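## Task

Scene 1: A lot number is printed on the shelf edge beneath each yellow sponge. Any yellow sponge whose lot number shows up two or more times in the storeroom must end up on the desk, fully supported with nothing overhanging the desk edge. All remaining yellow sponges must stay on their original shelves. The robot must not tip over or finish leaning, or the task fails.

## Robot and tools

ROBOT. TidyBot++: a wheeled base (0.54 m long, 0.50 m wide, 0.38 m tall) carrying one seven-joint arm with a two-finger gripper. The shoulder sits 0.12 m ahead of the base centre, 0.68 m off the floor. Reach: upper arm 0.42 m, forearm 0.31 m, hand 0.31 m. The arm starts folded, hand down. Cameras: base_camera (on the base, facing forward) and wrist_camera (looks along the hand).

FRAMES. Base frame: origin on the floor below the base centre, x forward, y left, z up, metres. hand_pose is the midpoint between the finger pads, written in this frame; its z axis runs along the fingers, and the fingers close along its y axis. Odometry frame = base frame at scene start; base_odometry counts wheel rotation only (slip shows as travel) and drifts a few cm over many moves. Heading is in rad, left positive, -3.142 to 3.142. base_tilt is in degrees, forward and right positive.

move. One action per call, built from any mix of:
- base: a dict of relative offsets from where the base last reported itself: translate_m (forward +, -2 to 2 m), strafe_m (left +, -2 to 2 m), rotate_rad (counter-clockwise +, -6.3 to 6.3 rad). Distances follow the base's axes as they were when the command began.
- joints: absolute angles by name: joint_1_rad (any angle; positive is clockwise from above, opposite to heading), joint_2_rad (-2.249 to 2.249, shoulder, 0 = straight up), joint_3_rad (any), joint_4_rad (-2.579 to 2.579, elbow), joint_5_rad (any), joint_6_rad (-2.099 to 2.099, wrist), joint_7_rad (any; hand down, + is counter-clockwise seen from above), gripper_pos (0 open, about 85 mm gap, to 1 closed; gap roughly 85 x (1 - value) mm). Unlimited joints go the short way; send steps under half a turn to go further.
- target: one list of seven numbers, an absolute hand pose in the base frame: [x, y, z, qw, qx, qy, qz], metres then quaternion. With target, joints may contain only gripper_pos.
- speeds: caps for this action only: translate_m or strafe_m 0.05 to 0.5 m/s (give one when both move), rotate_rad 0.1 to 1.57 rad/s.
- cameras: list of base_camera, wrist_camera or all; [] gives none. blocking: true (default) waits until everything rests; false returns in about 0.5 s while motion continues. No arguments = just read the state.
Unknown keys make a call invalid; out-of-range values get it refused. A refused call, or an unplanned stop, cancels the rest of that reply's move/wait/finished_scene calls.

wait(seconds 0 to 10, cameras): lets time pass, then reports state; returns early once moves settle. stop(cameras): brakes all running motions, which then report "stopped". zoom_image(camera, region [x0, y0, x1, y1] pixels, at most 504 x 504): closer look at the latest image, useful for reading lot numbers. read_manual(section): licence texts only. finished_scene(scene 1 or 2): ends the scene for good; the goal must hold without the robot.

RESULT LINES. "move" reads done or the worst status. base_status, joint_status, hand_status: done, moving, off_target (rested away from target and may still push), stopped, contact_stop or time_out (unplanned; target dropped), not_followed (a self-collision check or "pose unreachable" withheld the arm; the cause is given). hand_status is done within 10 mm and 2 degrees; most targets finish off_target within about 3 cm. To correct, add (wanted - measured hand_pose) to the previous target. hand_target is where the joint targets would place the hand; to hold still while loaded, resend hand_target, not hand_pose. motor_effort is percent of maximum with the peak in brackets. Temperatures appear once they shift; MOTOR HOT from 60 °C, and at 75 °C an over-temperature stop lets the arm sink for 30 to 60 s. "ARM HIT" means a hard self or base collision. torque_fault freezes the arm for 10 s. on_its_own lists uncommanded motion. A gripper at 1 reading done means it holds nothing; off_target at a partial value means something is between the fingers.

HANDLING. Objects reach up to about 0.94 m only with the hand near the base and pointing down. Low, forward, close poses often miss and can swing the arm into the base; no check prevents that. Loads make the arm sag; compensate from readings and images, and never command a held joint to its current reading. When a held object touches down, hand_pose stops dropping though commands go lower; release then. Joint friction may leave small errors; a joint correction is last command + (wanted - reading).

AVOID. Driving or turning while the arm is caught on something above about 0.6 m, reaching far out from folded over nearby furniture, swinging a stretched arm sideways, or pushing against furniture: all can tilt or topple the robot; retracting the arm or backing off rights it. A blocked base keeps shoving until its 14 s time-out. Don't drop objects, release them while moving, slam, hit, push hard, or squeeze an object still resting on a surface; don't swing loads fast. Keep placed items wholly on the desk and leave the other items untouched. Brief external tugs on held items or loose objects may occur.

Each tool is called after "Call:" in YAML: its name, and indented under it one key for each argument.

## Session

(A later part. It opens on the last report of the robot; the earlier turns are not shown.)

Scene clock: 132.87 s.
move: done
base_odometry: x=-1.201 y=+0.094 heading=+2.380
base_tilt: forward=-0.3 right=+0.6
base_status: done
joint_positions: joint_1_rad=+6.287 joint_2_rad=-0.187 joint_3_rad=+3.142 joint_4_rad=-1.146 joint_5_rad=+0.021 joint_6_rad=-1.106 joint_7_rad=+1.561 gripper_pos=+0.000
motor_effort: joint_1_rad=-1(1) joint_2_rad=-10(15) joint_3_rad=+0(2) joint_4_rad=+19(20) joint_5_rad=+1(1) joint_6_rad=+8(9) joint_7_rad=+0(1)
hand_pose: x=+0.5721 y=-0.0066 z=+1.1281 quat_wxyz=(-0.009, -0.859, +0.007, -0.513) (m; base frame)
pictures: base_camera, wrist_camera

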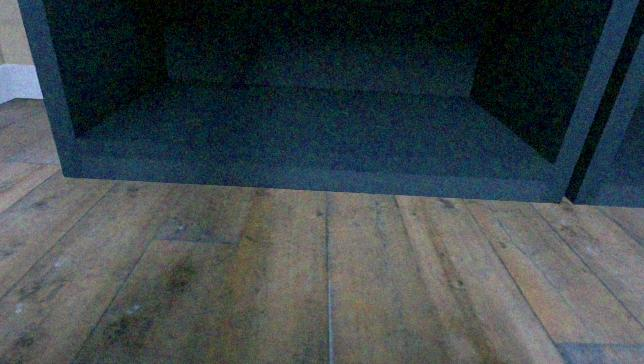

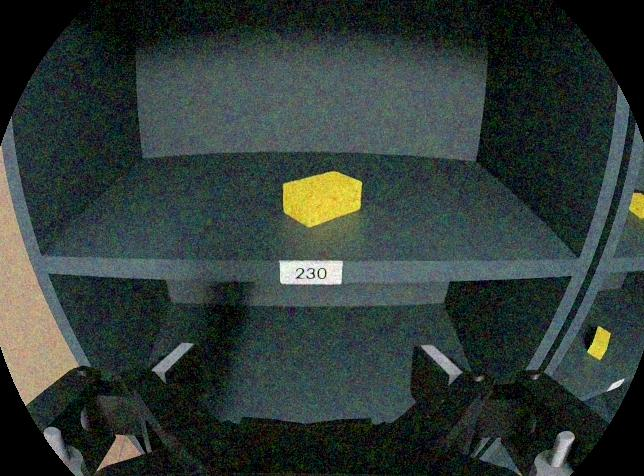

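Call:
move:
  joints: {"joint_1_rad": 0.0, "joint_2_rad": 0.31, "joint_4_rad": -0.56, "joint_5_rad": 0.62, "joint_6_rad": -1.82, "joint_7_rad": 0.85}
  base: {"strafe_m": 0.28}

Scene clock: 137.20 s.
move: done
base_odometry: x=-1.395 y=-0.109 heading=+2.380
base_tilt: forward=-0.3 right=+0.6
base_status: done
joint_positions: joint_1_rad=+6.284 joint_2_rad=+0.290 joint_3_rad=+3.139 joint_4_rad=-0.583 joint_5_rad=+0.545 joint_6_rad=-1.761 joint_7_rad=+0.893 gripper_pos=+0.000
joint_status: all done
motor_effort: joint_1_rad=+0(3) joint_2_rad=-25(27) joint_3_rad=+1(3) joint_4_rad=+15(20) joint_5_rad=+4(5) joint_6_rad=+5(9) joint_7_rad=+0(1)
hand_pose: x=+0.6033 y=-0.1566 z=+1.0489 quat_wxyz=(-0.148, -0.841, +0.418, -0.309) (m; base frame)
pictures: base_camera, wrist_camera

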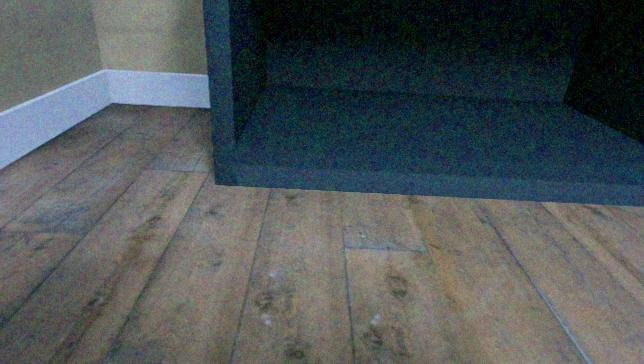

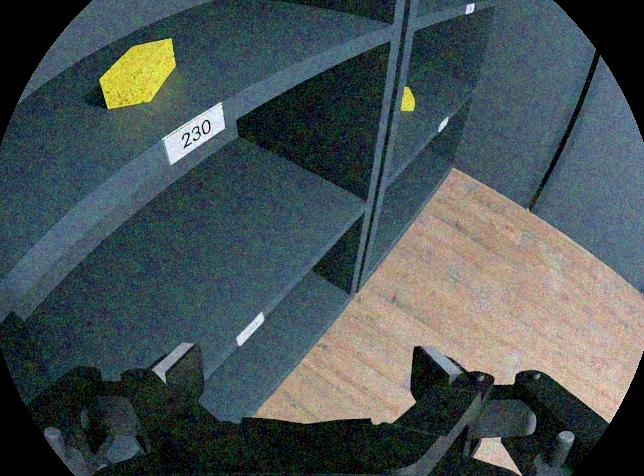

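Call:
move:
  base: {"translate_m": 0.24}
  speeds: {"translate_m": 0.2}
  cameras: ["wrist_camera"]

Scene clock: 139.43 s.
move: done
base_odometry: x=-1.568 y=+0.057 heading=+2.380
base_tilt: forward=-0.3 right=+0.6
base_status: done
joint_positions: joint_1_rad=+6.284 joint_2_rad=+0.300 joint_3_rad=+3.139 joint_4_rad=-0.579 joint_5_rad=+0.550 joint_6_rad=-1.768 joint_7_rad=+0.891 gripper_pos=+0.000
motor_effort: joint_1_rad=+0(2) joint_2_rad=-26(30) joint_3_rad=+1(1) joint_4_rad=+16(17) joint_5_rad=+4(5) joint_6_rad=+5(5) joint_7_rad=+0(1)
hand_pose: x=+0.6052 y=-0.1575 z=+1.0447 quat_wxyz=(-0.152, -0.841, +0.420, -0.304) (m; base frame)
pictures: wrist_camera

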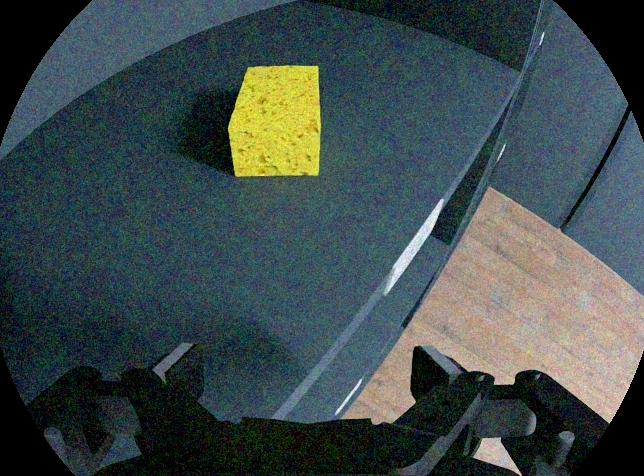

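Call:
move:
  base: {"translate_m": 0.125, "strafe_m": -0.14}
  speeds: {"translate_m": 0.1}
  cameras: ["wrist_camera"]

Scene clock: 143.40 s.
move: done
base_odometry: x=-1.563 y=+0.244 heading=+2.381
base_tilt: forward=-0.3 right=+0.6
base_status: done
joint_positions: joint_1_rad=+6.283 joint_2_rad=+0.299 joint_3_rad=+3.139 joint_4_rad=-0.578 joint_5_rad=+0.551 joint_6_rad=-1.768 joint_7_rad=+0.891 gripper_pos=+0.000
motor_effort: joint_1_rad=-1(3) joint_2_rad=-26(28) joint_3_rad=+1(3) joint_4_rad=+15(16) joint_5_rad=+4(5) joint_6_rad=+4(5) joint_7_rad=+0(1)
hand_pose: x=+0.6046 y=-0.1576 z=+1.0453 quat_wxyz=(-0.152, -0.841, +0.421, -0.304) (m; base frame)
pictures: wrist_camera

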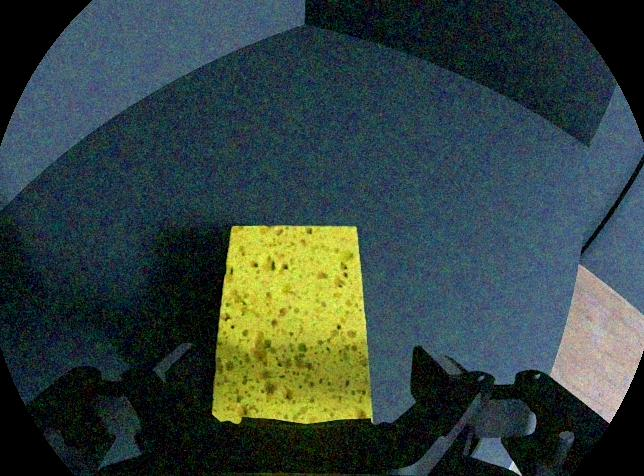

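Call:
move:
  base: {"translate_m": 0.031, "strafe_m": -0.033}
  speeds: {"translate_m": 0.1}
  cameras: []

Call:
move:
  joints: {"joint_2_rad": 0.253, "joint_4_rad": -0.80, "joint_6_rad": -1.60, "joint_7_rad": 0.78}
  cameras: ["wrist_camera"]

Scene clock: 145.53 s.
move: done
base_odometry: x=-1.562 y=+0.290 heading=+2.381
base_tilt: forward=-0.3 right=+0.6
base_status: done
joint_positions: joint_1_rad=+6.283 joint_2_rad=+0.299 joint_3_rad=+3.139 joint_4_rad=-0.578 joint_5_rad=+0.551 joint_6_rad=-1.769 joint_7_rad=+0.891 gripper_pos=+0.000
motor_effort: joint_1_rad=+0(3) joint_2_rad=-25(28) joint_3_rad=+1(2) joint_4_rad=+15(16) joint_5_rad=+4(5) joint_6_rad=+4(5) joint_7_rad=+0(1)
hand_pose: x=+0.6043 y=-0.1575 z=+1.0457 quat_wxyz=(-0.152, -0.841, +0.421, -0.305) (m; base frame)
pictures: none

Scene clock: 146.87 s.
move: done
base_odometry: x=-1.562 y=+0.290 heading=+2.381
base_tilt: forward=-0.3 right=+0.6
joint_positions: joint_1_rad=+6.283 joint_2_rad=+0.256 joint_3_rad=+3.139 joint_4_rad=-0.770 joint_5_rad=+0.553 joint_6_rad=-1.658 joint_7_rad=+0.822 gripper_pos=+0.000
joint_status: all done
motor_effort: joint_1_rad=+0(1) joint_2_rad=-25(26) joint_3_rad=+1(1) joint_4_rad=+16(17) joint_5_rad=+5(5) joint_6_rad=+4(6) joint_7_rad=+0(1)
hand_pose: x=+0.6082 y=-0.1605 z=+1.0119 quat_wxyz=(-0.161, -0.842, +0.421, -0.298) (m; base frame)
pictures: wrist_camera

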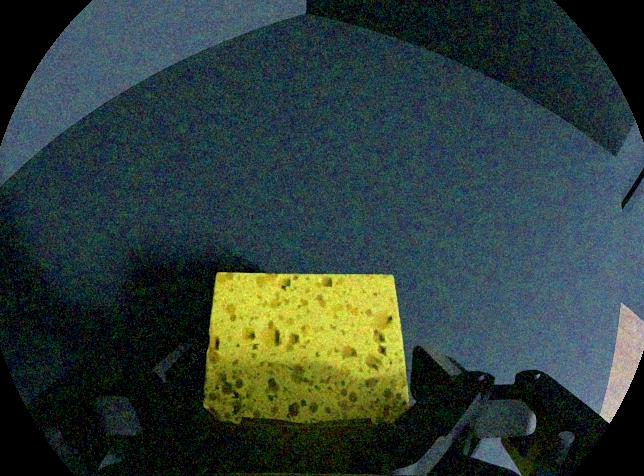

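Call:
move:
  joints: {"joint_2_rad": 0.243, "joint_4_rad": -0.79}
  cameras: []

Call:
move:
  joints: {"gripper_pos": 0.4}
  cameras: ["wrist_camera"]

Scene clock: 147.87 s.
move: done
base_odometry: x=-1.562 y=+0.290 heading=+2.381
base_tilt: forward=-0.3 right=+0.6
joint_positions: joint_1_rad=+6.283 joint_2_rad=+0.246 joint_3_rad=+3.139 joint_4_rad=-0.770 joint_5_rad=+0.553 joint_6_rad=-1.658 joint_7_rad=+0.821 gripper_pos=+0.000
joint_status: all done
motor_effort: joint_1_rad=+0(1) joint_2_rad=-25(27) joint_3_rad=+1(1) joint_4_rad=+17(17) joint_5_rad=+5(5) joint_6_rad=+5(5) joint_7_rad=+0(1)
hand_pose: x=+0.6050 y=-0.1605 z=+1.0166 quat_wxyz=(-0.159, -0.840, +0.422, -0.302) (m; base frame)
pictures: none

Scene clock: 148.63 s.
move: off_target
base_odometry: x=-1.562 y=+0.290 heading=+2.381
base_tilt: forward=-0.3 right=+0.6
joint_positions: joint_1_rad=+6.283 joint_2_rad=+0.240 joint_3_rad=+3.139 joint_4_rad=-0.770 joint_5_rad=+0.553 joint_6_rad=-1.653 joint_7_rad=+0.821 gripper_pos=+0.368
joint_status: gripper_pos off_target (ended at +0.368, target +0.400)
motor_effort: joint_1_rad=+0(1) joint_2_rad=-24(26) joint_3_rad=+1(1) joint_4_rad=+16(17) joint_5_rad=+5(5) joint_6_rad=+4(6) joint_7_rad=+0(1)
hand_pose: x=+0.6043 y=-0.1606 z=+1.0203 quat_wxyz=(-0.157, -0.839, +0.421, -0.307) (m; base frame)
pictures: wrist_camera

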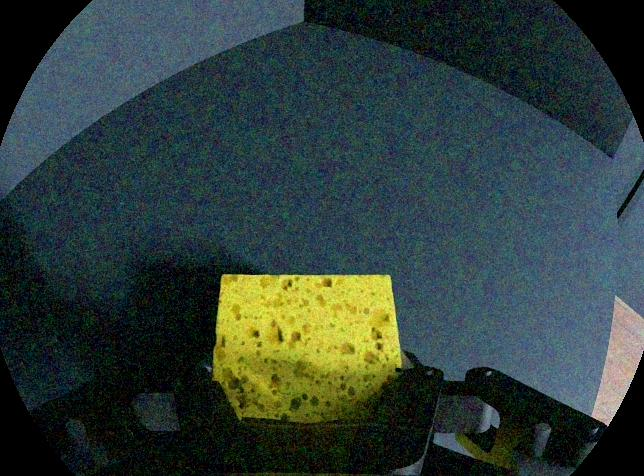

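Call:
move:
  joints: {"joint_2_rad": 0.22, "joint_4_rad": -0.7}
  cameras: []

Call:
move:
  joints: {"joint_2_rad": 0.19, "joint_4_rad": -0.62, "gripper_pos": 0.7}
  cameras: ["wrist_camera"]

Scene clock: 151.00 s.
move: done
base_odometry: x=-1.562 y=+0.290 heading=+2.381
base_tilt: forward=-0.3 right=+0.6
joint_positions: joint_1_rad=+6.283 joint_2_rad=+0.218 joint_3_rad=+3.139 joint_4_rad=-0.716 joint_5_rad=+0.553 joint_6_rad=-1.653 joint_7_rad=+0.821 gripper_pos=+0.368
joint_status: all done
motor_effort: joint_1_rad=+0(1) joint_2_rad=-24(26) joint_3_rad=+0(1) joint_4_rad=+16(18) joint_5_rad=+5(5) joint_6_rad=+5(5) joint_7_rad=+0(1)
hand_pose: x=+0.5997 y=-0.1606 z=+1.0517 quat_wxyz=(-0.141, -0.826, +0.427, -0.339) (m; base frame)
pictures: none

Scene clock: 151.97 s.
move: off_target
base_odometry: x=-1.562 y=+0.290 heading=+2.381
base_tilt: forward=-0.3 right=+0.6
joint_positions: joint_1_rad=+6.283 joint_2_rad=+0.185 joint_3_rad=+3.139 joint_4_rad=-0.639 joint_5_rad=+0.553 joint_6_rad=-1.653 joint_7_rad=+0.821 gripper_pos=+0.368
joint_status: gripper_pos off_target (ended at +0.368, target +0.700); the others done
motor_effort: joint_1_rad=-1(1) joint_2_rad=-22(26) joint_3_rad=+1(1) joint_4_rad=+16(18) joint_5_rad=+4(5) joint_6_rad=+6(6) joint_7_rad=+0(1)
hand_pose: x=+0.5883 y=-0.1606 z=+1.0976 quat_wxyz=(-0.117, -0.807, +0.434, -0.384) (m; base frame)
pictures: wrist_camera

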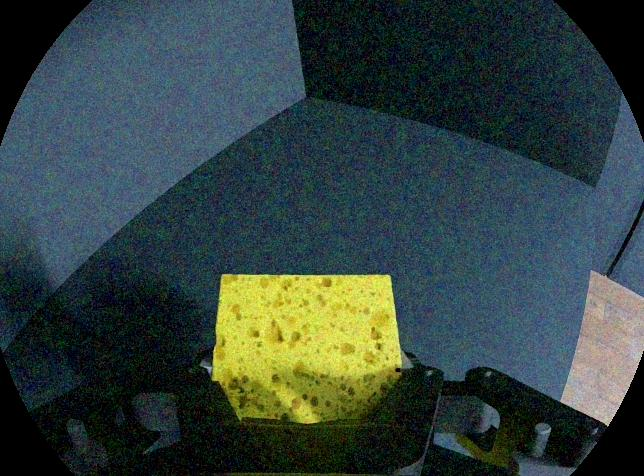

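Call:
move:
  base: {"translate_m": -0.4}
  speeds: {"translate_m": 0.35}
  cameras: []

Call:
move:
  base: {"translate_m": -1.38, "strafe_m": -0.868, "rotate_rad": 1.571}
  joints: {"joint_1_rad": 0.0, "joint_2_rad": 0.2, "joint_4_rad": -1.50, "joint_5_rad": -0.05, "joint_6_rad": -0.72, "joint_7_rad": 1.6}

Scene clock: 154.83 s.
move: done
base_odometry: x=-1.272 y=+0.014 heading=+2.381
base_tilt: forward=-0.3 right=+0.6
base_status: done
joint_positions: joint_1_rad=+6.283 joint_2_rad=+0.177 joint_3_rad=+3.139 joint_4_rad=-0.637 joint_5_rad=+0.554 joint_6_rad=-1.652 joint_7_rad=+0.821 gripper_pos=+0.368
motor_effort: joint_1_rad=+0(1) joint_2_rad=-22(27) joint_3_rad=+1(2) joint_4_rad=+16(17) joint_5_rad=+4(5) joint_6_rad=+6(7) joint_7_rad=+0(1)
hand_pose: x=+0.5848 y=-0.1610 z=+1.1027 quat_wxyz=(-0.115, -0.804, +0.435, -0.388) (m; base frame)
pictures: none

Scene clock: 159.80 s.
move: done
base_odometry: x=+0.326 y=-0.308 heading=-2.330
base_tilt: forward=-0.3 right=+0.6
base_status: done
joint_positions: joint_1_rad=+6.284 joint_2_rad=+0.191 joint_3_rad=+3.140 joint_4_rad=-1.471 joint_5_rad=+0.022 joint_6_rad=-0.779 joint_7_rad=+1.559 gripper_pos=+0.368
joint_status: all done
motor_effort: joint_1_rad=-1(4) joint_2_rad=-26(31) joint_3_rad=+0(3) joint_4_rad=+21(22) joint_5_rad=+1(6) joint_6_rad=+6(7) joint_7_rad=+0(1)
hand_pose: x=+0.7125 y=-0.0031 z=+0.8281 quat_wxyz=(-0.008, -0.939, +0.001, -0.343) (m; base frame)
pictures: base_camera, wrist_camera

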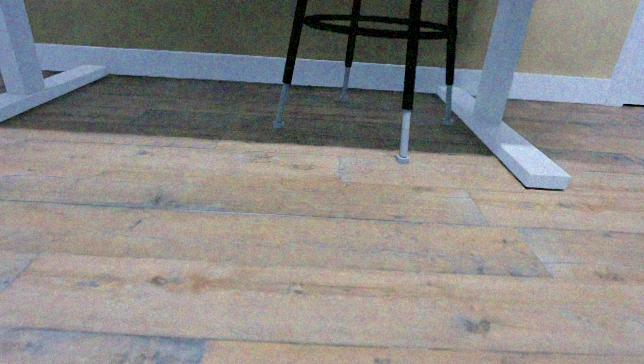

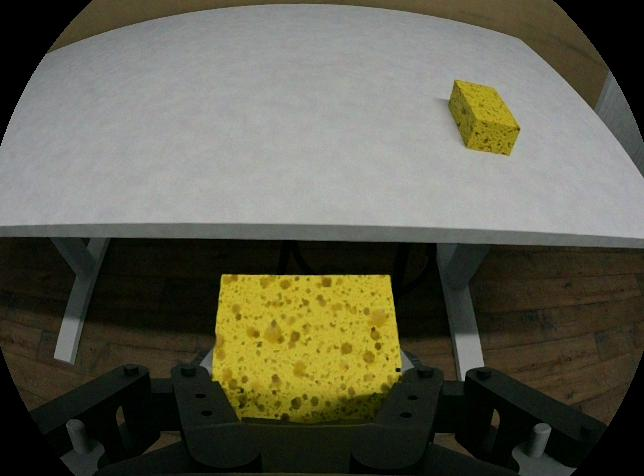

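Call:
move:
  base: {"translate_m": 0.317}
  speeds: {"translate_m": 0.25}
  joints: {"joint_2_rad": 0.235, "joint_4_rad": -1.61, "joint_6_rad": -0.6}
  cameras: ["wrist_camera"]

Call:
move:
  joints: {"joint_2_rad": 0.253, "joint_4_rad": -1.65, "joint_6_rad": -0.55, "gripper_pos": 0.45}
  cameras: ["wrist_camera"]

Scene clock: 162.43 s.
move: done
base_odometry: x=+0.108 y=-0.538 heading=-2.330
base_tilt: forward=-0.3 right=+0.6
base_status: done
joint_positions: joint_1_rad=+6.284 joint_2_rad=+0.224 joint_3_rad=+3.140 joint_4_rad=-1.584 joint_5_rad=+0.021 joint_6_rad=-0.656 joint_7_rad=+1.559 gripper_pos=+0.368
joint_status: all done
motor_effort: joint_1_rad=+0(2) joint_2_rad=-27(31) joint_3_rad=+0(1) joint_4_rad=+20(22) joint_5_rad=+1(1) joint_6_rad=+6(7) joint_7_rad=+0(1)
hand_pose: x=+0.7132 y=-0.0023 z=+0.7760 quat_wxyz=(-0.007, -0.943, +0.000, -0.333) (m; base frame)
pictures: wrist_camera

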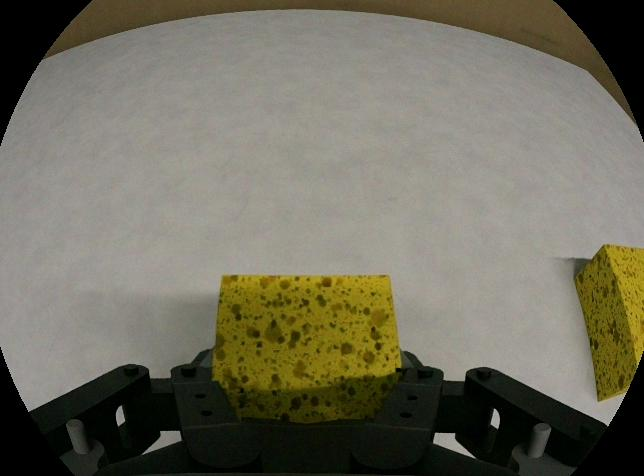

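Scene clock: 163.17 s.
move: off_target
base_odometry: x=+0.108 y=-0.538 heading=-2.330
base_tilt: forward=-0.3 right=+0.6
joint_positions: joint_1_rad=+6.284 joint_2_rad=+0.231 joint_3_rad=+3.140 joint_4_rad=-1.624 joint_5_rad=+0.021 joint_6_rad=-0.605 joint_7_rad=+1.559 gripper_pos=+0.368
joint_status: gripper_pos off_target (ended at +0.368, target +0.450); the others done
motor_effort: joint_1_rad=+0(1) joint_2_rad=-27(29) joint_3_rad=+0(0) joint_4_rad=+20(21) joint_5_rad=+1(1) joint_6_rad=+6(7) joint_7_rad=+0(1)
hand_pose: x=+0.7130 y=-0.0021 z=+0.7615 quat_wxyz=(-0.006, -0.943, -0.001, -0.334) (m; base frame)
pictures: wrist_camera

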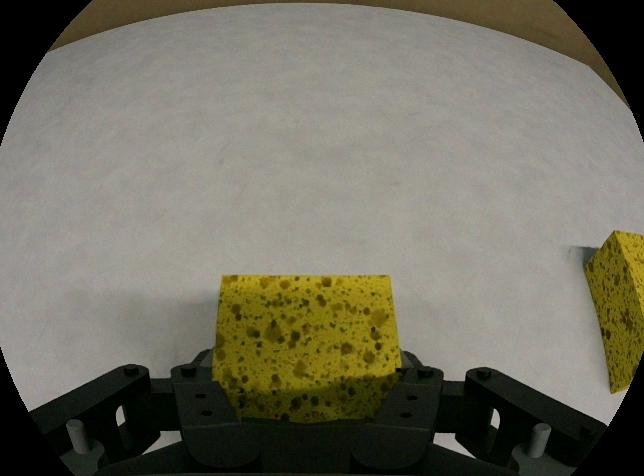

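Call:
move:
  joints: {"joint_2_rad": 0.265, "joint_4_rad": -1.662, "joint_6_rad": -0.53}
  cameras: []

Call:
move:
  joints: {"joint_2_rad": 0.273, "joint_4_rad": -1.67, "joint_6_rad": -0.52}
  cameras: ["wrist_camera"]

Scene clock: 163.87 s.
move: done
base_odometry: x=+0.108 y=-0.538 heading=-2.330
base_tilt: forward=-0.3 right=+0.6
joint_positions: joint_1_rad=+6.284 joint_2_rad=+0.239 joint_3_rad=+3.140 joint_4_rad=-1.634 joint_5_rad=+0.021 joint_6_rad=-0.585 joint_7_rad=+1.559 gripper_pos=+0.368
joint_status: all done
motor_effort: joint_1_rad=-1(1) joint_2_rad=-27(29) joint_3_rad=+0(0) joint_4_rad=+20(20) joint_5_rad=+1(1) joint_6_rad=+6(6) joint_7_rad=+0(1)
hand_pose: x=+0.7152 y=-0.0020 z=+0.7559 quat_wxyz=(-0.006, -0.942, -0.001, -0.335) (m; base frame)
pictures: none

Scene clock: 164.40 s.
move: done
base_odometry: x=+0.108 y=-0.538 heading=-2.330
base_tilt: forward=-0.3 right=+0.6
joint_positions: joint_1_rad=+6.284 joint_2_rad=+0.245 joint_3_rad=+3.140 joint_4_rad=-1.641 joint_5_rad=+0.021 joint_6_rad=-0.576 joint_7_rad=+1.559 gripper_pos=+0.368
joint_status: all done
motor_effort: joint_1_rad=-1(1) joint_2_rad=-28(28) joint_3_rad=+0(0) joint_4_rad=+20(20) joint_5_rad=+1(1) joint_6_rad=+6(7) joint_7_rad=+0(1)
hand_pose: x=+0.7157 y=-0.0019 z=+0.7504 quat_wxyz=(-0.006, -0.943, -0.001, -0.333) (m; base frame)
pictures: wrist_camera

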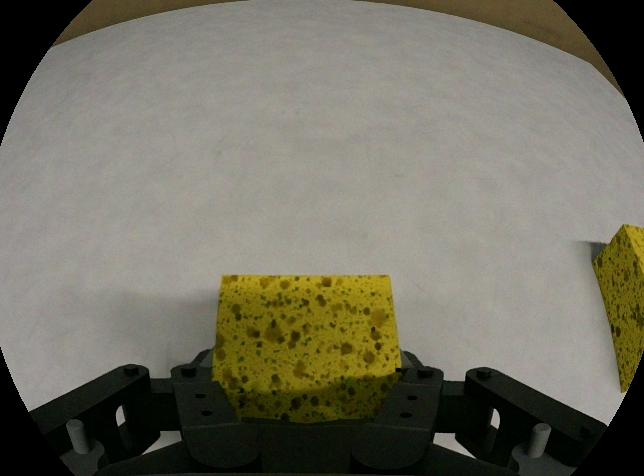

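Call:
move:
  joints: {"joint_2_rad": 0.281, "joint_4_rad": -1.678, "joint_6_rad": -0.51}
  cameras: []

Call:
move:
  joints: {"joint_2_rad": 0.289, "joint_4_rad": -1.686, "joint_6_rad": -0.5}
  cameras: ["wrist_camera"]

Scene clock: 166.87 s.
move: done
base_odometry: x=+0.108 y=-0.538 heading=-2.330
base_tilt: forward=-0.3 right=+0.6
joint_positions: joint_1_rad=+6.284 joint_2_rad=+0.248 joint_3_rad=+3.140 joint_4_rad=-1.646 joint_5_rad=+0.021 joint_6_rad=-0.564 joint_7_rad=+1.559 gripper_pos=+0.368
joint_status: all done
motor_effort: joint_1_rad=-1(1) joint_2_rad=-27(28) joint_3_rad=+0(0) joint_4_rad=+19(20) joint_5_rad=+1(1) joint_6_rad=+5(6) joint_7_rad=+0(1)
hand_pose: x=+0.7170 y=-0.0018 z=+0.7482 quat_wxyz=(-0.006, -0.942, -0.001, -0.335) (m; base frame)
pictures: none

Scene clock: 167.37 s.
move: off_target
base_odometry: x=+0.108 y=-0.538 heading=-2.330
base_tilt: forward=-0.3 right=+0.6
joint_positions: joint_1_rad=+6.284 joint_2_rad=+0.249 joint_3_rad=+3.140 joint_4_rad=-1.650 joint_5_rad=+0.021 joint_6_rad=-0.553 joint_7_rad=+1.560 gripper_pos=+0.368
joint_status: joint_2_rad off_target (ended at +0.249, target +0.289); the others done
motor_effort: joint_1_rad=-1(1) joint_2_rad=-23(27) joint_3_rad=+0(0) joint_4_rad=+18(19) joint_5_rad=+1(1) joint_6_rad=+5(7) joint_7_rad=+0(1)
hand_pose: x=+0.7184 y=-0.0018 z=+0.7481 quat_wxyz=(-0.006, -0.941, -0.001, -0.338) (m; base frame)
pictures: wrist_camera

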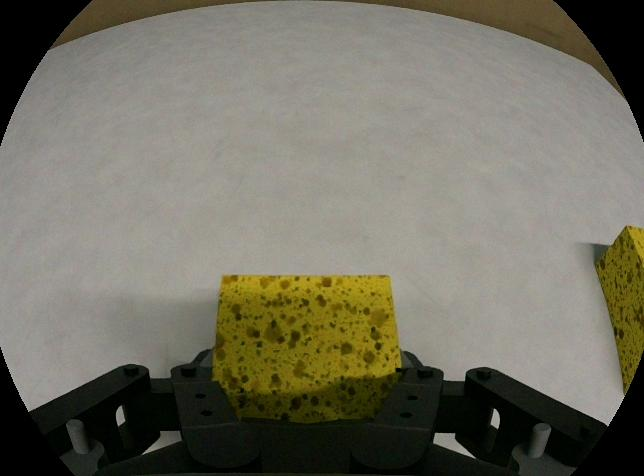

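Call:
move:
  joints: {"joint_2_rad": 0.275, "joint_4_rad": -1.68, "gripper_pos": 0.3}
  cameras: []

Call:
move:
  joints: {"gripper_pos": 0.0}
  cameras: ["wrist_camera"]

Call:
move:
  joints: {"joint_2_rad": 0.15, "joint_4_rad": -1.55, "joint_6_rad": -0.55}
  cameras: ["wrist_camera"]

Call:
move:
  base: {"translate_m": -0.4}

Scene clock: 168.23 s.
move: done
base_odometry: x=+0.108 y=-0.538 heading=-2.330
base_tilt: forward=-0.3 right=+0.6
joint_positions: joint_1_rad=+6.284 joint_2_rad=+0.249 joint_3_rad=+3.140 joint_4_rad=-1.650 joint_5_rad=+0.021 joint_6_rad=-0.551 joint_7_rad=+1.560 gripper_pos=+0.300
joint_status: all done
motor_effort: joint_1_rad=-1(1) joint_2_rad=-25(27) joint_3_rad=-1(1) joint_4_rad=+17(19) joint_5_rad=+1(1) joint_6_rad=+5(6) joint_7_rad=+0(1)
hand_pose: x=+0.7189 y=-0.0018 z=+0.7487 quat_wxyz=(-0.006, -0.941, -0.001, -0.339) (m; base frame)
pictures: none

Scene clock: 168.93 s.
move: done
base_odometry: x=+0.108 y=-0.538 heading=-2.330
base_tilt: forward=-0.3 right=+0.6
joint_positions: joint_1_rad=+6.284 joint_2_rad=+0.252 joint_3_rad=+3.140 joint_4_rad=-1.653 joint_5_rad=+0.021 joint_6_rad=-0.551 joint_7_rad=+1.560 gripper_pos=+0.000
joint_status: all done
motor_effort: joint_1_rad=+0(1) joint_2_rad=-29(29) joint_3_rad=+0(1) joint_4_rad=+20(21) joint_5_rad=+1(1) joint_6_rad=+6(6) joint_7_rad=+0(1)
hand_pose: x=+0.7180 y=-0.0018 z=+0.7456 quat_wxyz=(-0.006, -0.942, -0.001, -0.336) (m; base frame)
pictures: wrist_camera

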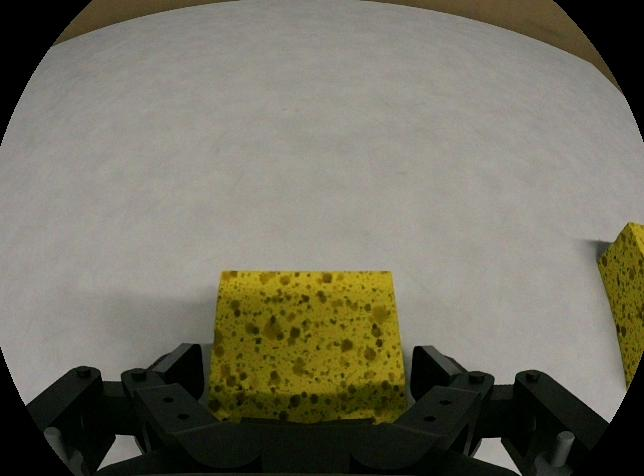

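Scene clock: 170.20 s.
move: done
base_odometry: x=+0.108 y=-0.538 heading=-2.330
base_tilt: forward=-0.3 right=+0.6
joint_positions: joint_1_rad=+6.284 joint_2_rad=+0.135 joint_3_rad=+3.140 joint_4_rad=-1.556 joint_5_rad=+0.021 joint_6_rad=-0.551 joint_7_rad=+1.560 gripper_pos=+0.000
joint_status: all done
motor_effort: joint_1_rad=-1(1) joint_2_rad=-25(31) joint_3_rad=+0(0) joint_4_rad=+22(22) joint_5_rad=+1(1) joint_6_rad=+7(7) joint_7_rad=+0(1)
hand_pose: x=+0.7314 y=-0.0018 z=+0.8678 quat_wxyz=(-0.006, -0.900, -0.001, -0.435) (m; base frame)
pictures: wrist_camera

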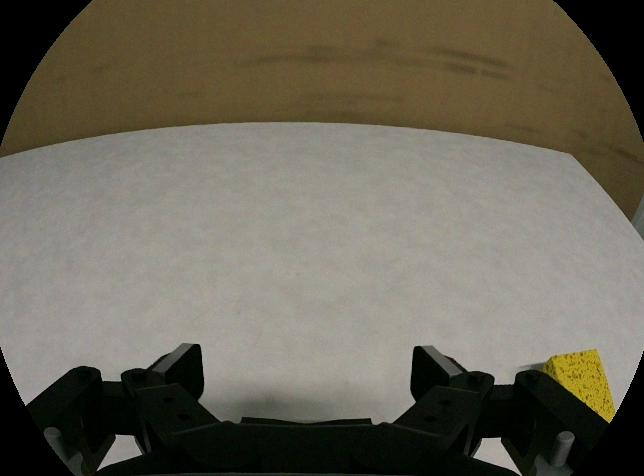

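Scene clock: 172.30 s.
move: done
base_odometry: x=+0.383 y=-0.248 heading=-2.329
base_tilt: forward=-0.3 right=+0.6
base_status: done
joint_positions: joint_1_rad=+6.284 joint_2_rad=+0.131 joint_3_rad=+3.140 joint_4_rad=-1.555 joint_5_rad=+0.020 joint_6_rad=-0.551 joint_7_rad=+1.560 gripper_pos=+0.000
motor_effort: joint_1_rad=+0(3) joint_2_rad=-25(29) joint_3_rad=+0(2) joint_4_rad=+21(23) joint_5_rad=+1(1) joint_6_rad=+7(8) joint_7_rad=+0(1)
hand_pose: x=+0.7309 y=-0.0018 z=+0.8701 quat_wxyz=(-0.006, -0.900, +0.000, -0.437) (m; base frame)
pictures: base_camera, wrist_camera

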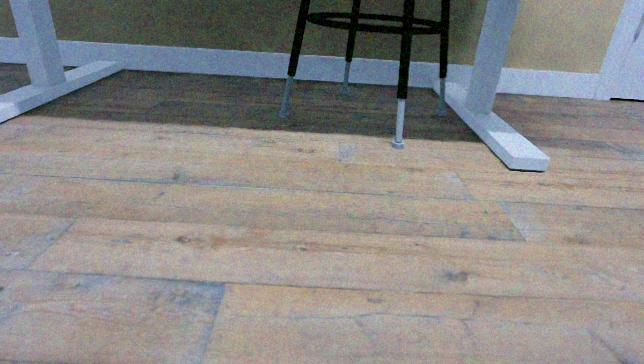

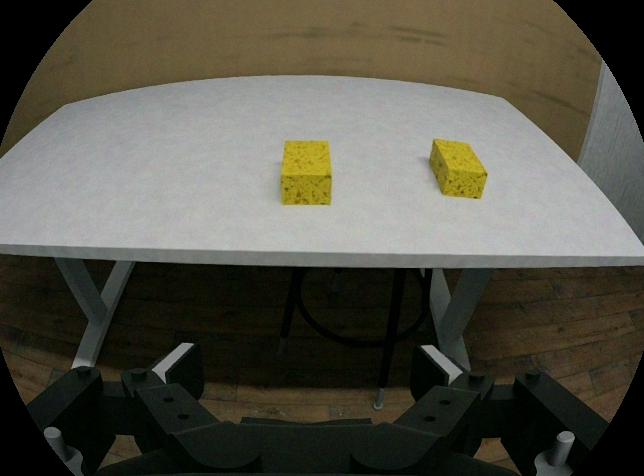

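Call:
move:
  base: {"strafe_m": 1.3}
  joints: {"joint_1_rad": 1.57, "joint_2_rad": -0.3, "joint_4_rad": -2.5, "joint_6_rad": 0.5}
  cameras: ["wrist_camera"]

Call:
move:
  joints: {"joint_1_rad": 3.14}
  cameras: ["wrist_camera"]

Scene clock: 176.57 s.
move: done
base_odometry: x=+1.327 y=-1.142 heading=-2.329
base_tilt: forward=-0.4 right=+0.6
base_status: done
joint_positions: joint_1_rad=+7.835 joint_2_rad=-0.299 joint_3_rad=+3.141 joint_4_rad=-2.473 joint_5_rad=+0.020 joint_6_rad=+0.439 joint_7_rad=+1.560 gripper_pos=+0.000
joint_status: all done
motor_effort: joint_1_rad=+0(3) joint_2_rad=-7(26) joint_3_rad=+1(2) joint_4_rad=+19(22) joint_5_rad=+1(1) joint_6_rad=+9(10) joint_7_rad=+0(1)
hand_pose: x=+0.1319 y=-0.4418 z=+0.8542 quat_wxyz=(-0.452, -0.549, +0.530, -0.462) (m; base frame)
pictures: wrist_camera

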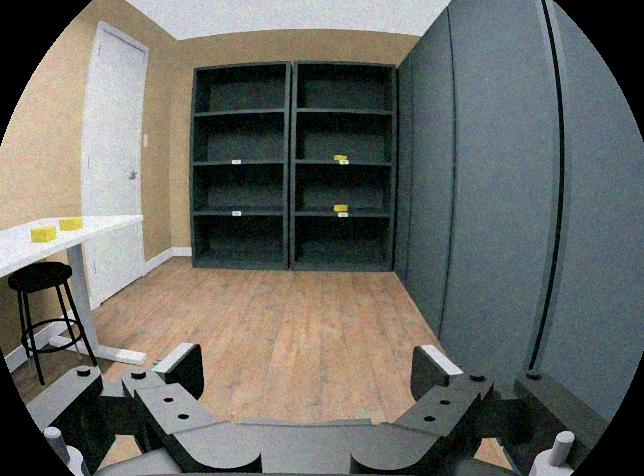

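Scene clock: 179.37 s.
move: done
base_odometry: x=+1.327 y=-1.142 heading=-2.329
base_tilt: forward=-0.4 right=+0.6
joint_positions: joint_1_rad=+9.405 joint_2_rad=-0.299 joint_3_rad=+3.141 joint_4_rad=-2.473 joint_5_rad=+0.020 joint_6_rad=+0.440 joint_7_rad=+1.560 gripper_pos=+0.000
joint_status: all done
motor_effort: joint_1_rad=-1(2) joint_2_rad=-9(9) joint_3_rad=+0(1) joint_4_rad=+20(20) joint_5_rad=+1(1) joint_6_rad=+9(10) joint_7_rad=+0(1)
hand_pose: x=-0.3228 y=-0.0133 z=+0.8546 quat_wxyz=(-0.647, -0.013, +0.763, -0.008) (m; base frame)
pictures: wrist_camera

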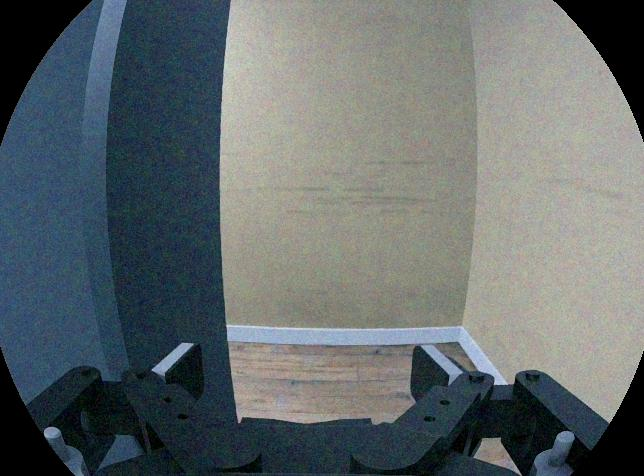

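Call:
move:
  base: {"strafe_m": 0.2}
  cameras: []

Call:
move:
  base: {"translate_m": -1.35}
  joints: {"joint_1_rad": 1.57}
  cameras: ["wrist_camera"]

Scene clock: 181.57 s.
move: done
base_odometry: x=+1.473 y=-1.279 heading=-2.328
base_tilt: forward=-0.4 right=+0.6
base_status: done
joint_positions: joint_1_rad=+9.410 joint_2_rad=-0.299 joint_3_rad=+3.142 joint_4_rad=-2.473 joint_5_rad=+0.019 joint_6_rad=+0.440 joint_7_rad=+1.560 gripper_pos=+0.000
motor_effort: joint_1_rad=-1(2) joint_2_rad=-8(10) joint_3_rad=+1(2) joint_4_rad=+19(20) joint_5_rad=+1(1) joint_6_rad=+8(9) joint_7_rad=-1(1)
hand_pose: x=-0.3229 y=-0.0102 z=+0.8547 quat_wxyz=(-0.647, -0.010, +0.762, -0.006) (m; base frame)
pictures: none

Scene clock: 184.93 s.
move: done
base_odometry: x=+2.401 y=-0.298 heading=-2.329
base_tilt: forward=-0.4 right=+0.6
base_status: done
joint_positions: joint_1_rad=+7.862 joint_2_rad=-0.312 joint_3_rad=+3.142 joint_4_rad=-2.507 joint_5_rad=+0.001 joint_6_rad=+0.450 joint_7_rad=+1.566 gripper_pos=+0.000
joint_status: all done
motor_effort: joint_1_rad=+0(16) joint_2_rad=-8(15) joint_3_rad=+1(18) joint_4_rad=+19(39) joint_5_rad=+1(10) joint_6_rad=+8(14) joint_7_rad=+0(2)
hand_pose: x=+0.1172 y=-0.4326 z=+0.8444 quat_wxyz=(-0.455, -0.539, +0.545, -0.454) (m; base frame)
pictures: wrist_camera

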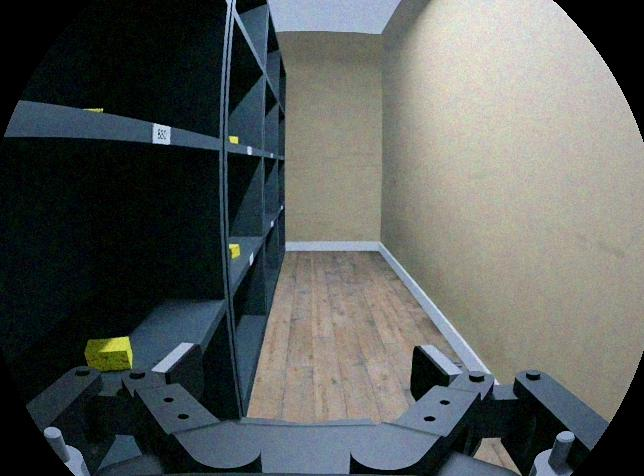

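Call:
zoom_image:
  camera: "wrist_camera"
  region: [60, 90, 300, 290]

Call:
zoom_image:
  camera: "wrist_camera"
  region: [220, 120, 300, 180]

Scaled by 2.100.

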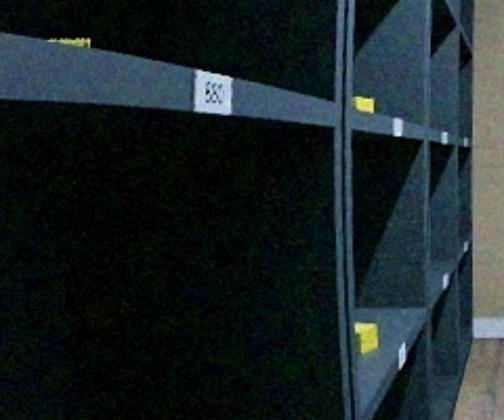

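Scaled by 6.300.

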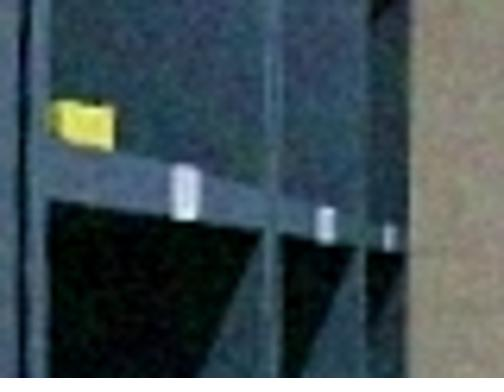

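Call:
move:
  base: {"translate_m": -0.28}
  joints: {"joint_2_rad": -1.41, "joint_4_rad": -2.28, "joint_6_rad": -0.88}
  cameras: ["wrist_camera"]

Call:
move:
  joints: {"joint_1_rad": 0.0}

Scene clock: 189.33 s.
move: done
base_odometry: x=+2.593 y=-0.095 heading=-2.329
base_tilt: forward=-0.4 right=+0.6
base_status: done
joint_positions: joint_1_rad=+7.862 joint_2_rad=-1.389 joint_3_rad=+3.143 joint_4_rad=-2.301 joint_5_rad=+0.001 joint_6_rad=-0.822 joint_7_rad=+1.566 gripper_pos=+0.000
joint_status: all done
motor_effort: joint_1_rad=-1(1) joint_2_rad=+17(18) joint_3_rad=+1(2) joint_4_rad=+19(23) joint_5_rad=+1(1) joint_6_rad=+8(10) joint_7_rad=+0(1)
hand_pose: x=+0.1188 y=-0.1418 z=+0.8997 quat_wxyz=(-0.458, -0.535, +0.543, -0.457) (m; base frame)
pictures: wrist_camera

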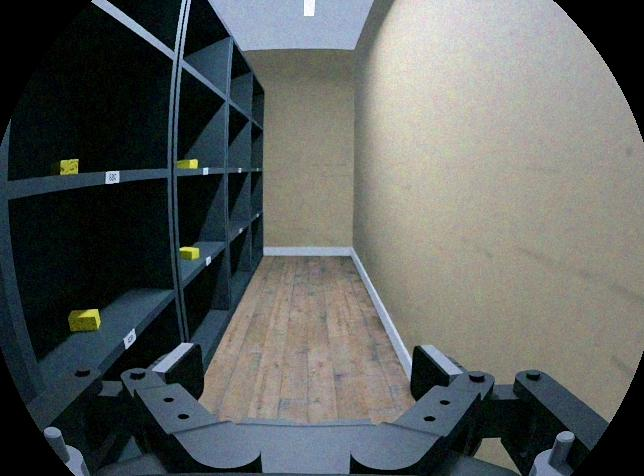

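Scene clock: 192.13 s.
move: done
base_odometry: x=+2.593 y=-0.095 heading=-2.329
base_tilt: forward=-0.4 right=+0.6
joint_positions: joint_1_rad=+6.301 joint_2_rad=-1.389 joint_3_rad=+3.143 joint_4_rad=-2.300 joint_5_rad=+0.001 joint_6_rad=-0.825 joint_7_rad=+1.566 gripper_pos=+0.000
joint_status: all done
motor_effort: joint_1_rad=+0(2) joint_2_rad=+17(18) joint_3_rad=+1(2) joint_4_rad=+19(20) joint_5_rad=+0(1) joint_6_rad=+9(9) joint_7_rad=+0(1)
hand_pose: x=+0.2606 y=-0.0016 z=+0.8993 quat_wxyz=(-0.004, -0.763, +0.009, -0.646) (m; base frame)
pictures: base_camera, wrist_camera

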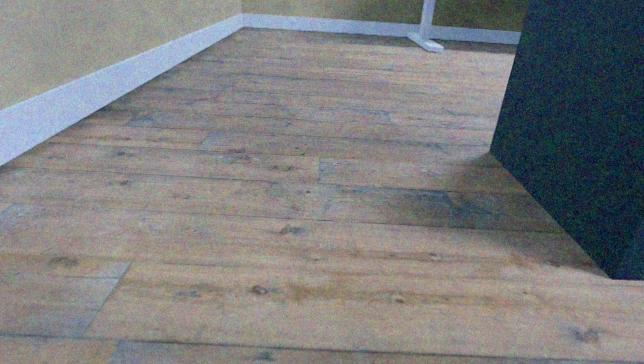

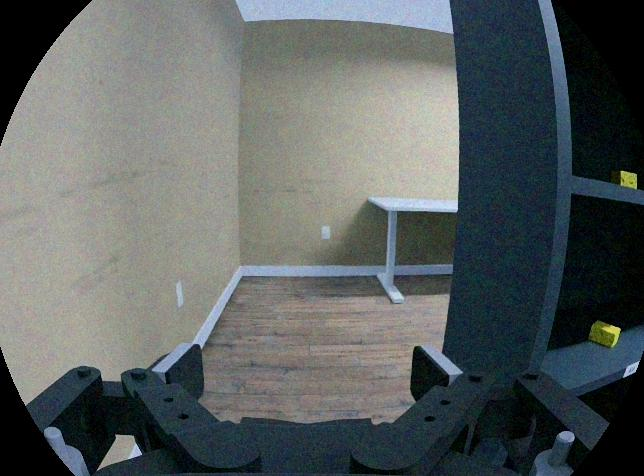

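Call:
move:
  cameras: ["base_camera", "wrist_camera"]

Scene clock: 193.77 s.
Motor temperatures (°C): [38 36 31 38 40 38 42]
base_odometry: x=+2.593 y=-0.095 heading=-2.329
base_tilt: forward=-0.4 right=+0.6
base_status: not commanded
joint_positions: joint_1_rad=+6.301 joint_2_rad=-1.389 joint_3_rad=+3.143 joint_4_rad=-2.300 joint_5_rad=+0.001 joint_6_rad=-0.825 joint_7_rad=+1.566 gripper_pos=+0.000
joint_status: all done
motor_effort: joint_1_rad=-1(2) joint_2_rad=+17(18) joint_3_rad=+1(2) joint_4_rad=+19(20) joint_5_rad=+1(1) joint_6_rad=+9(9) joint_7_rad=+0(1)
hand_pose: x=+0.2606 y=-0.0016 z=+0.8993 quat_wxyz=(-0.004, -0.763, +0.009, -0.646) (m; base frame)
hand_target: x=+0.2500 y=+0.0137 z=+0.8966 quat_wxyz=(+0.015, -0.767, -0.012, -0.641) (m; base frame)
hand_status: not commanded
pictures: base_camera, wrist_camera
Images, in order (width x height): base_camera 644x364, wrist_camera 644x476.

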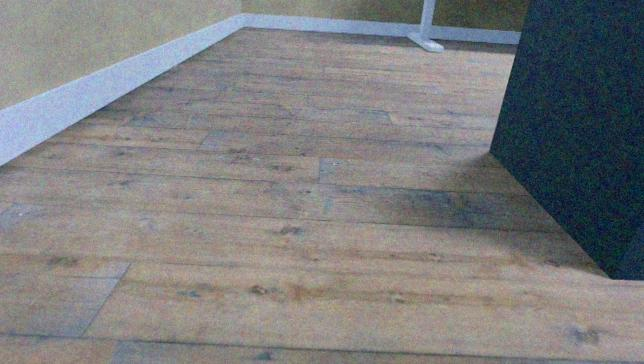

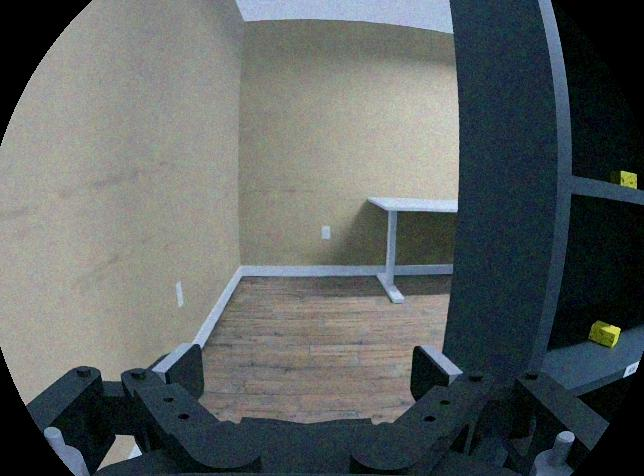

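Call:
move:
  base: {"strafe_m": -0.6}
  speeds: {"strafe_m": 0.3}
  cameras: ["base_camera", "wrist_camera"]

Scene clock: 197.30 s.
move: done
base_odometry: x=+2.158 y=+0.318 heading=-2.329
base_tilt: forward=-0.4 right=+0.6
base_status: done
joint_positions: joint_1_rad=+6.292 joint_2_rad=-1.390 joint_3_rad=+3.142 joint_4_rad=-2.300 joint_5_rad=+0.001 joint_6_rad=-0.825 joint_7_rad=+1.566 gripper_pos=+0.000
motor_effort: joint_1_rad=-1(3) joint_2_rad=+17(19) joint_3_rad=+1(3) joint_4_rad=+19(20) joint_5_rad=+1(1) joint_6_rad=+9(9) joint_7_rad=+0(1)
hand_pose: x=+0.2604 y=-0.0003 z=+0.8996 quat_wxyz=(-0.001, -0.763, +0.006, -0.647) (m; base frame)
pictures: base_camera, wrist_camera

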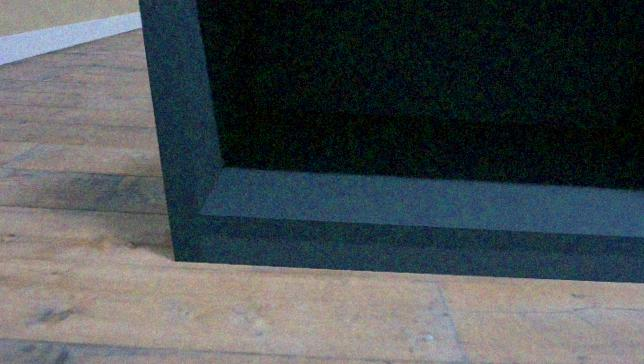

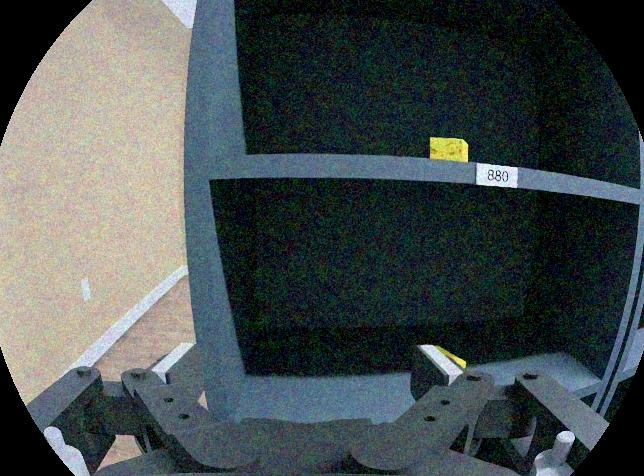

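Call:
move:
  base: {"strafe_m": -0.4}
  joints: {"joint_6_rad": -1.2}
  speeds: {"strafe_m": 0.3}
  cameras: ["base_camera", "wrist_camera"]

Call:
zoom_image:
  camera: "wrist_camera"
  region: [200, 60, 640, 420]

Scene clock: 199.73 s.
move: done
base_odometry: x=+1.867 y=+0.593 heading=-2.330
base_tilt: forward=-0.4 right=+0.6
base_status: done
joint_positions: joint_1_rad=+6.289 joint_2_rad=-1.390 joint_3_rad=+3.142 joint_4_rad=-2.292 joint_5_rad=+0.001 joint_6_rad=-1.153 joint_7_rad=+1.566 gripper_pos=+0.000
joint_status: all done
motor_effort: joint_1_rad=+0(3) joint_2_rad=+18(19) joint_3_rad=+1(3) joint_4_rad=+18(21) joint_5_rad=+1(2) joint_6_rad=+8(10) joint_7_rad=+0(1)
hand_pose: x=+0.2273 y=+0.0004 z=+0.8077 quat_wxyz=(+0.000, -0.856, +0.005, -0.517) (m; base frame)
pictures: base_camera, wrist_camera

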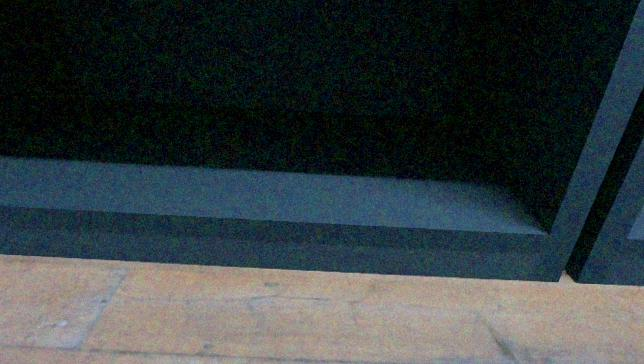

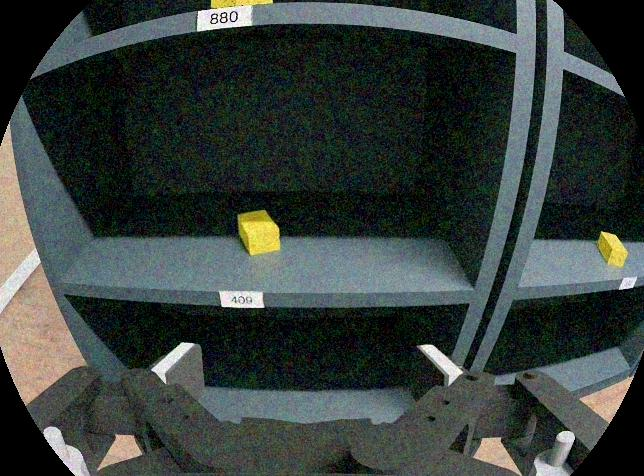

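Scaled by 1.145.

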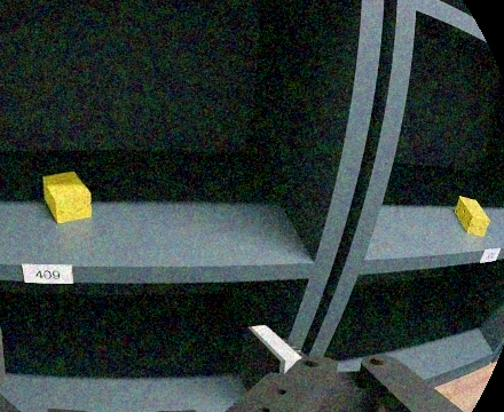

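Call:
move:
  base: {"strafe_m": -0.85}
  speeds: {"strafe_m": 0.3}
  cameras: ["base_camera", "wrist_camera"]

Call:
zoom_image:
  camera: "wrist_camera"
  region: [180, 0, 640, 340]

Scene clock: 203.57 s.
move: done
base_odometry: x=+1.251 y=+1.178 heading=-2.330
base_tilt: forward=-0.4 right=+0.6
base_status: done
joint_positions: joint_1_rad=+6.288 joint_2_rad=-1.390 joint_3_rad=+3.142 joint_4_rad=-2.292 joint_5_rad=+0.001 joint_6_rad=-1.153 joint_7_rad=+1.566 gripper_pos=+0.000
motor_effort: joint_1_rad=-1(3) joint_2_rad=+18(19) joint_3_rad=+1(2) joint_4_rad=+19(19) joint_5_rad=+1(2) joint_6_rad=+8(9) joint_7_rad=+0(1)
hand_pose: x=+0.2273 y=+0.0005 z=+0.8077 quat_wxyz=(+0.000, -0.856, +0.004, -0.517) (m; base frame)
pictures: base_camera, wrist_camera

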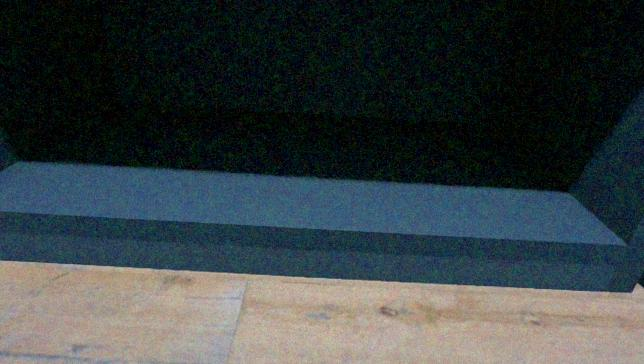

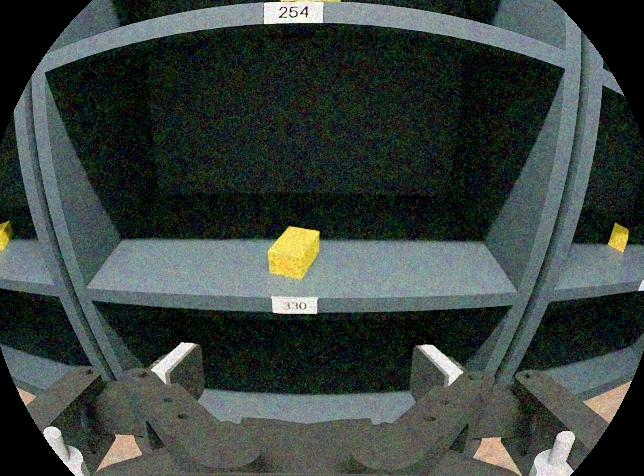

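Scaled by 1.096.

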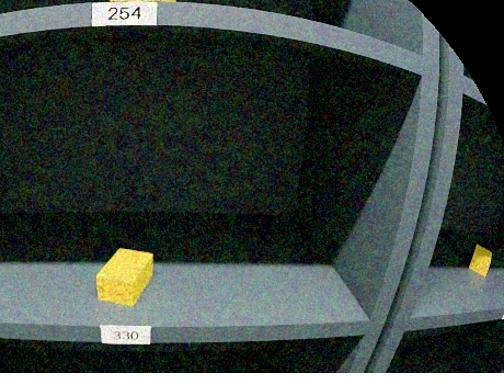

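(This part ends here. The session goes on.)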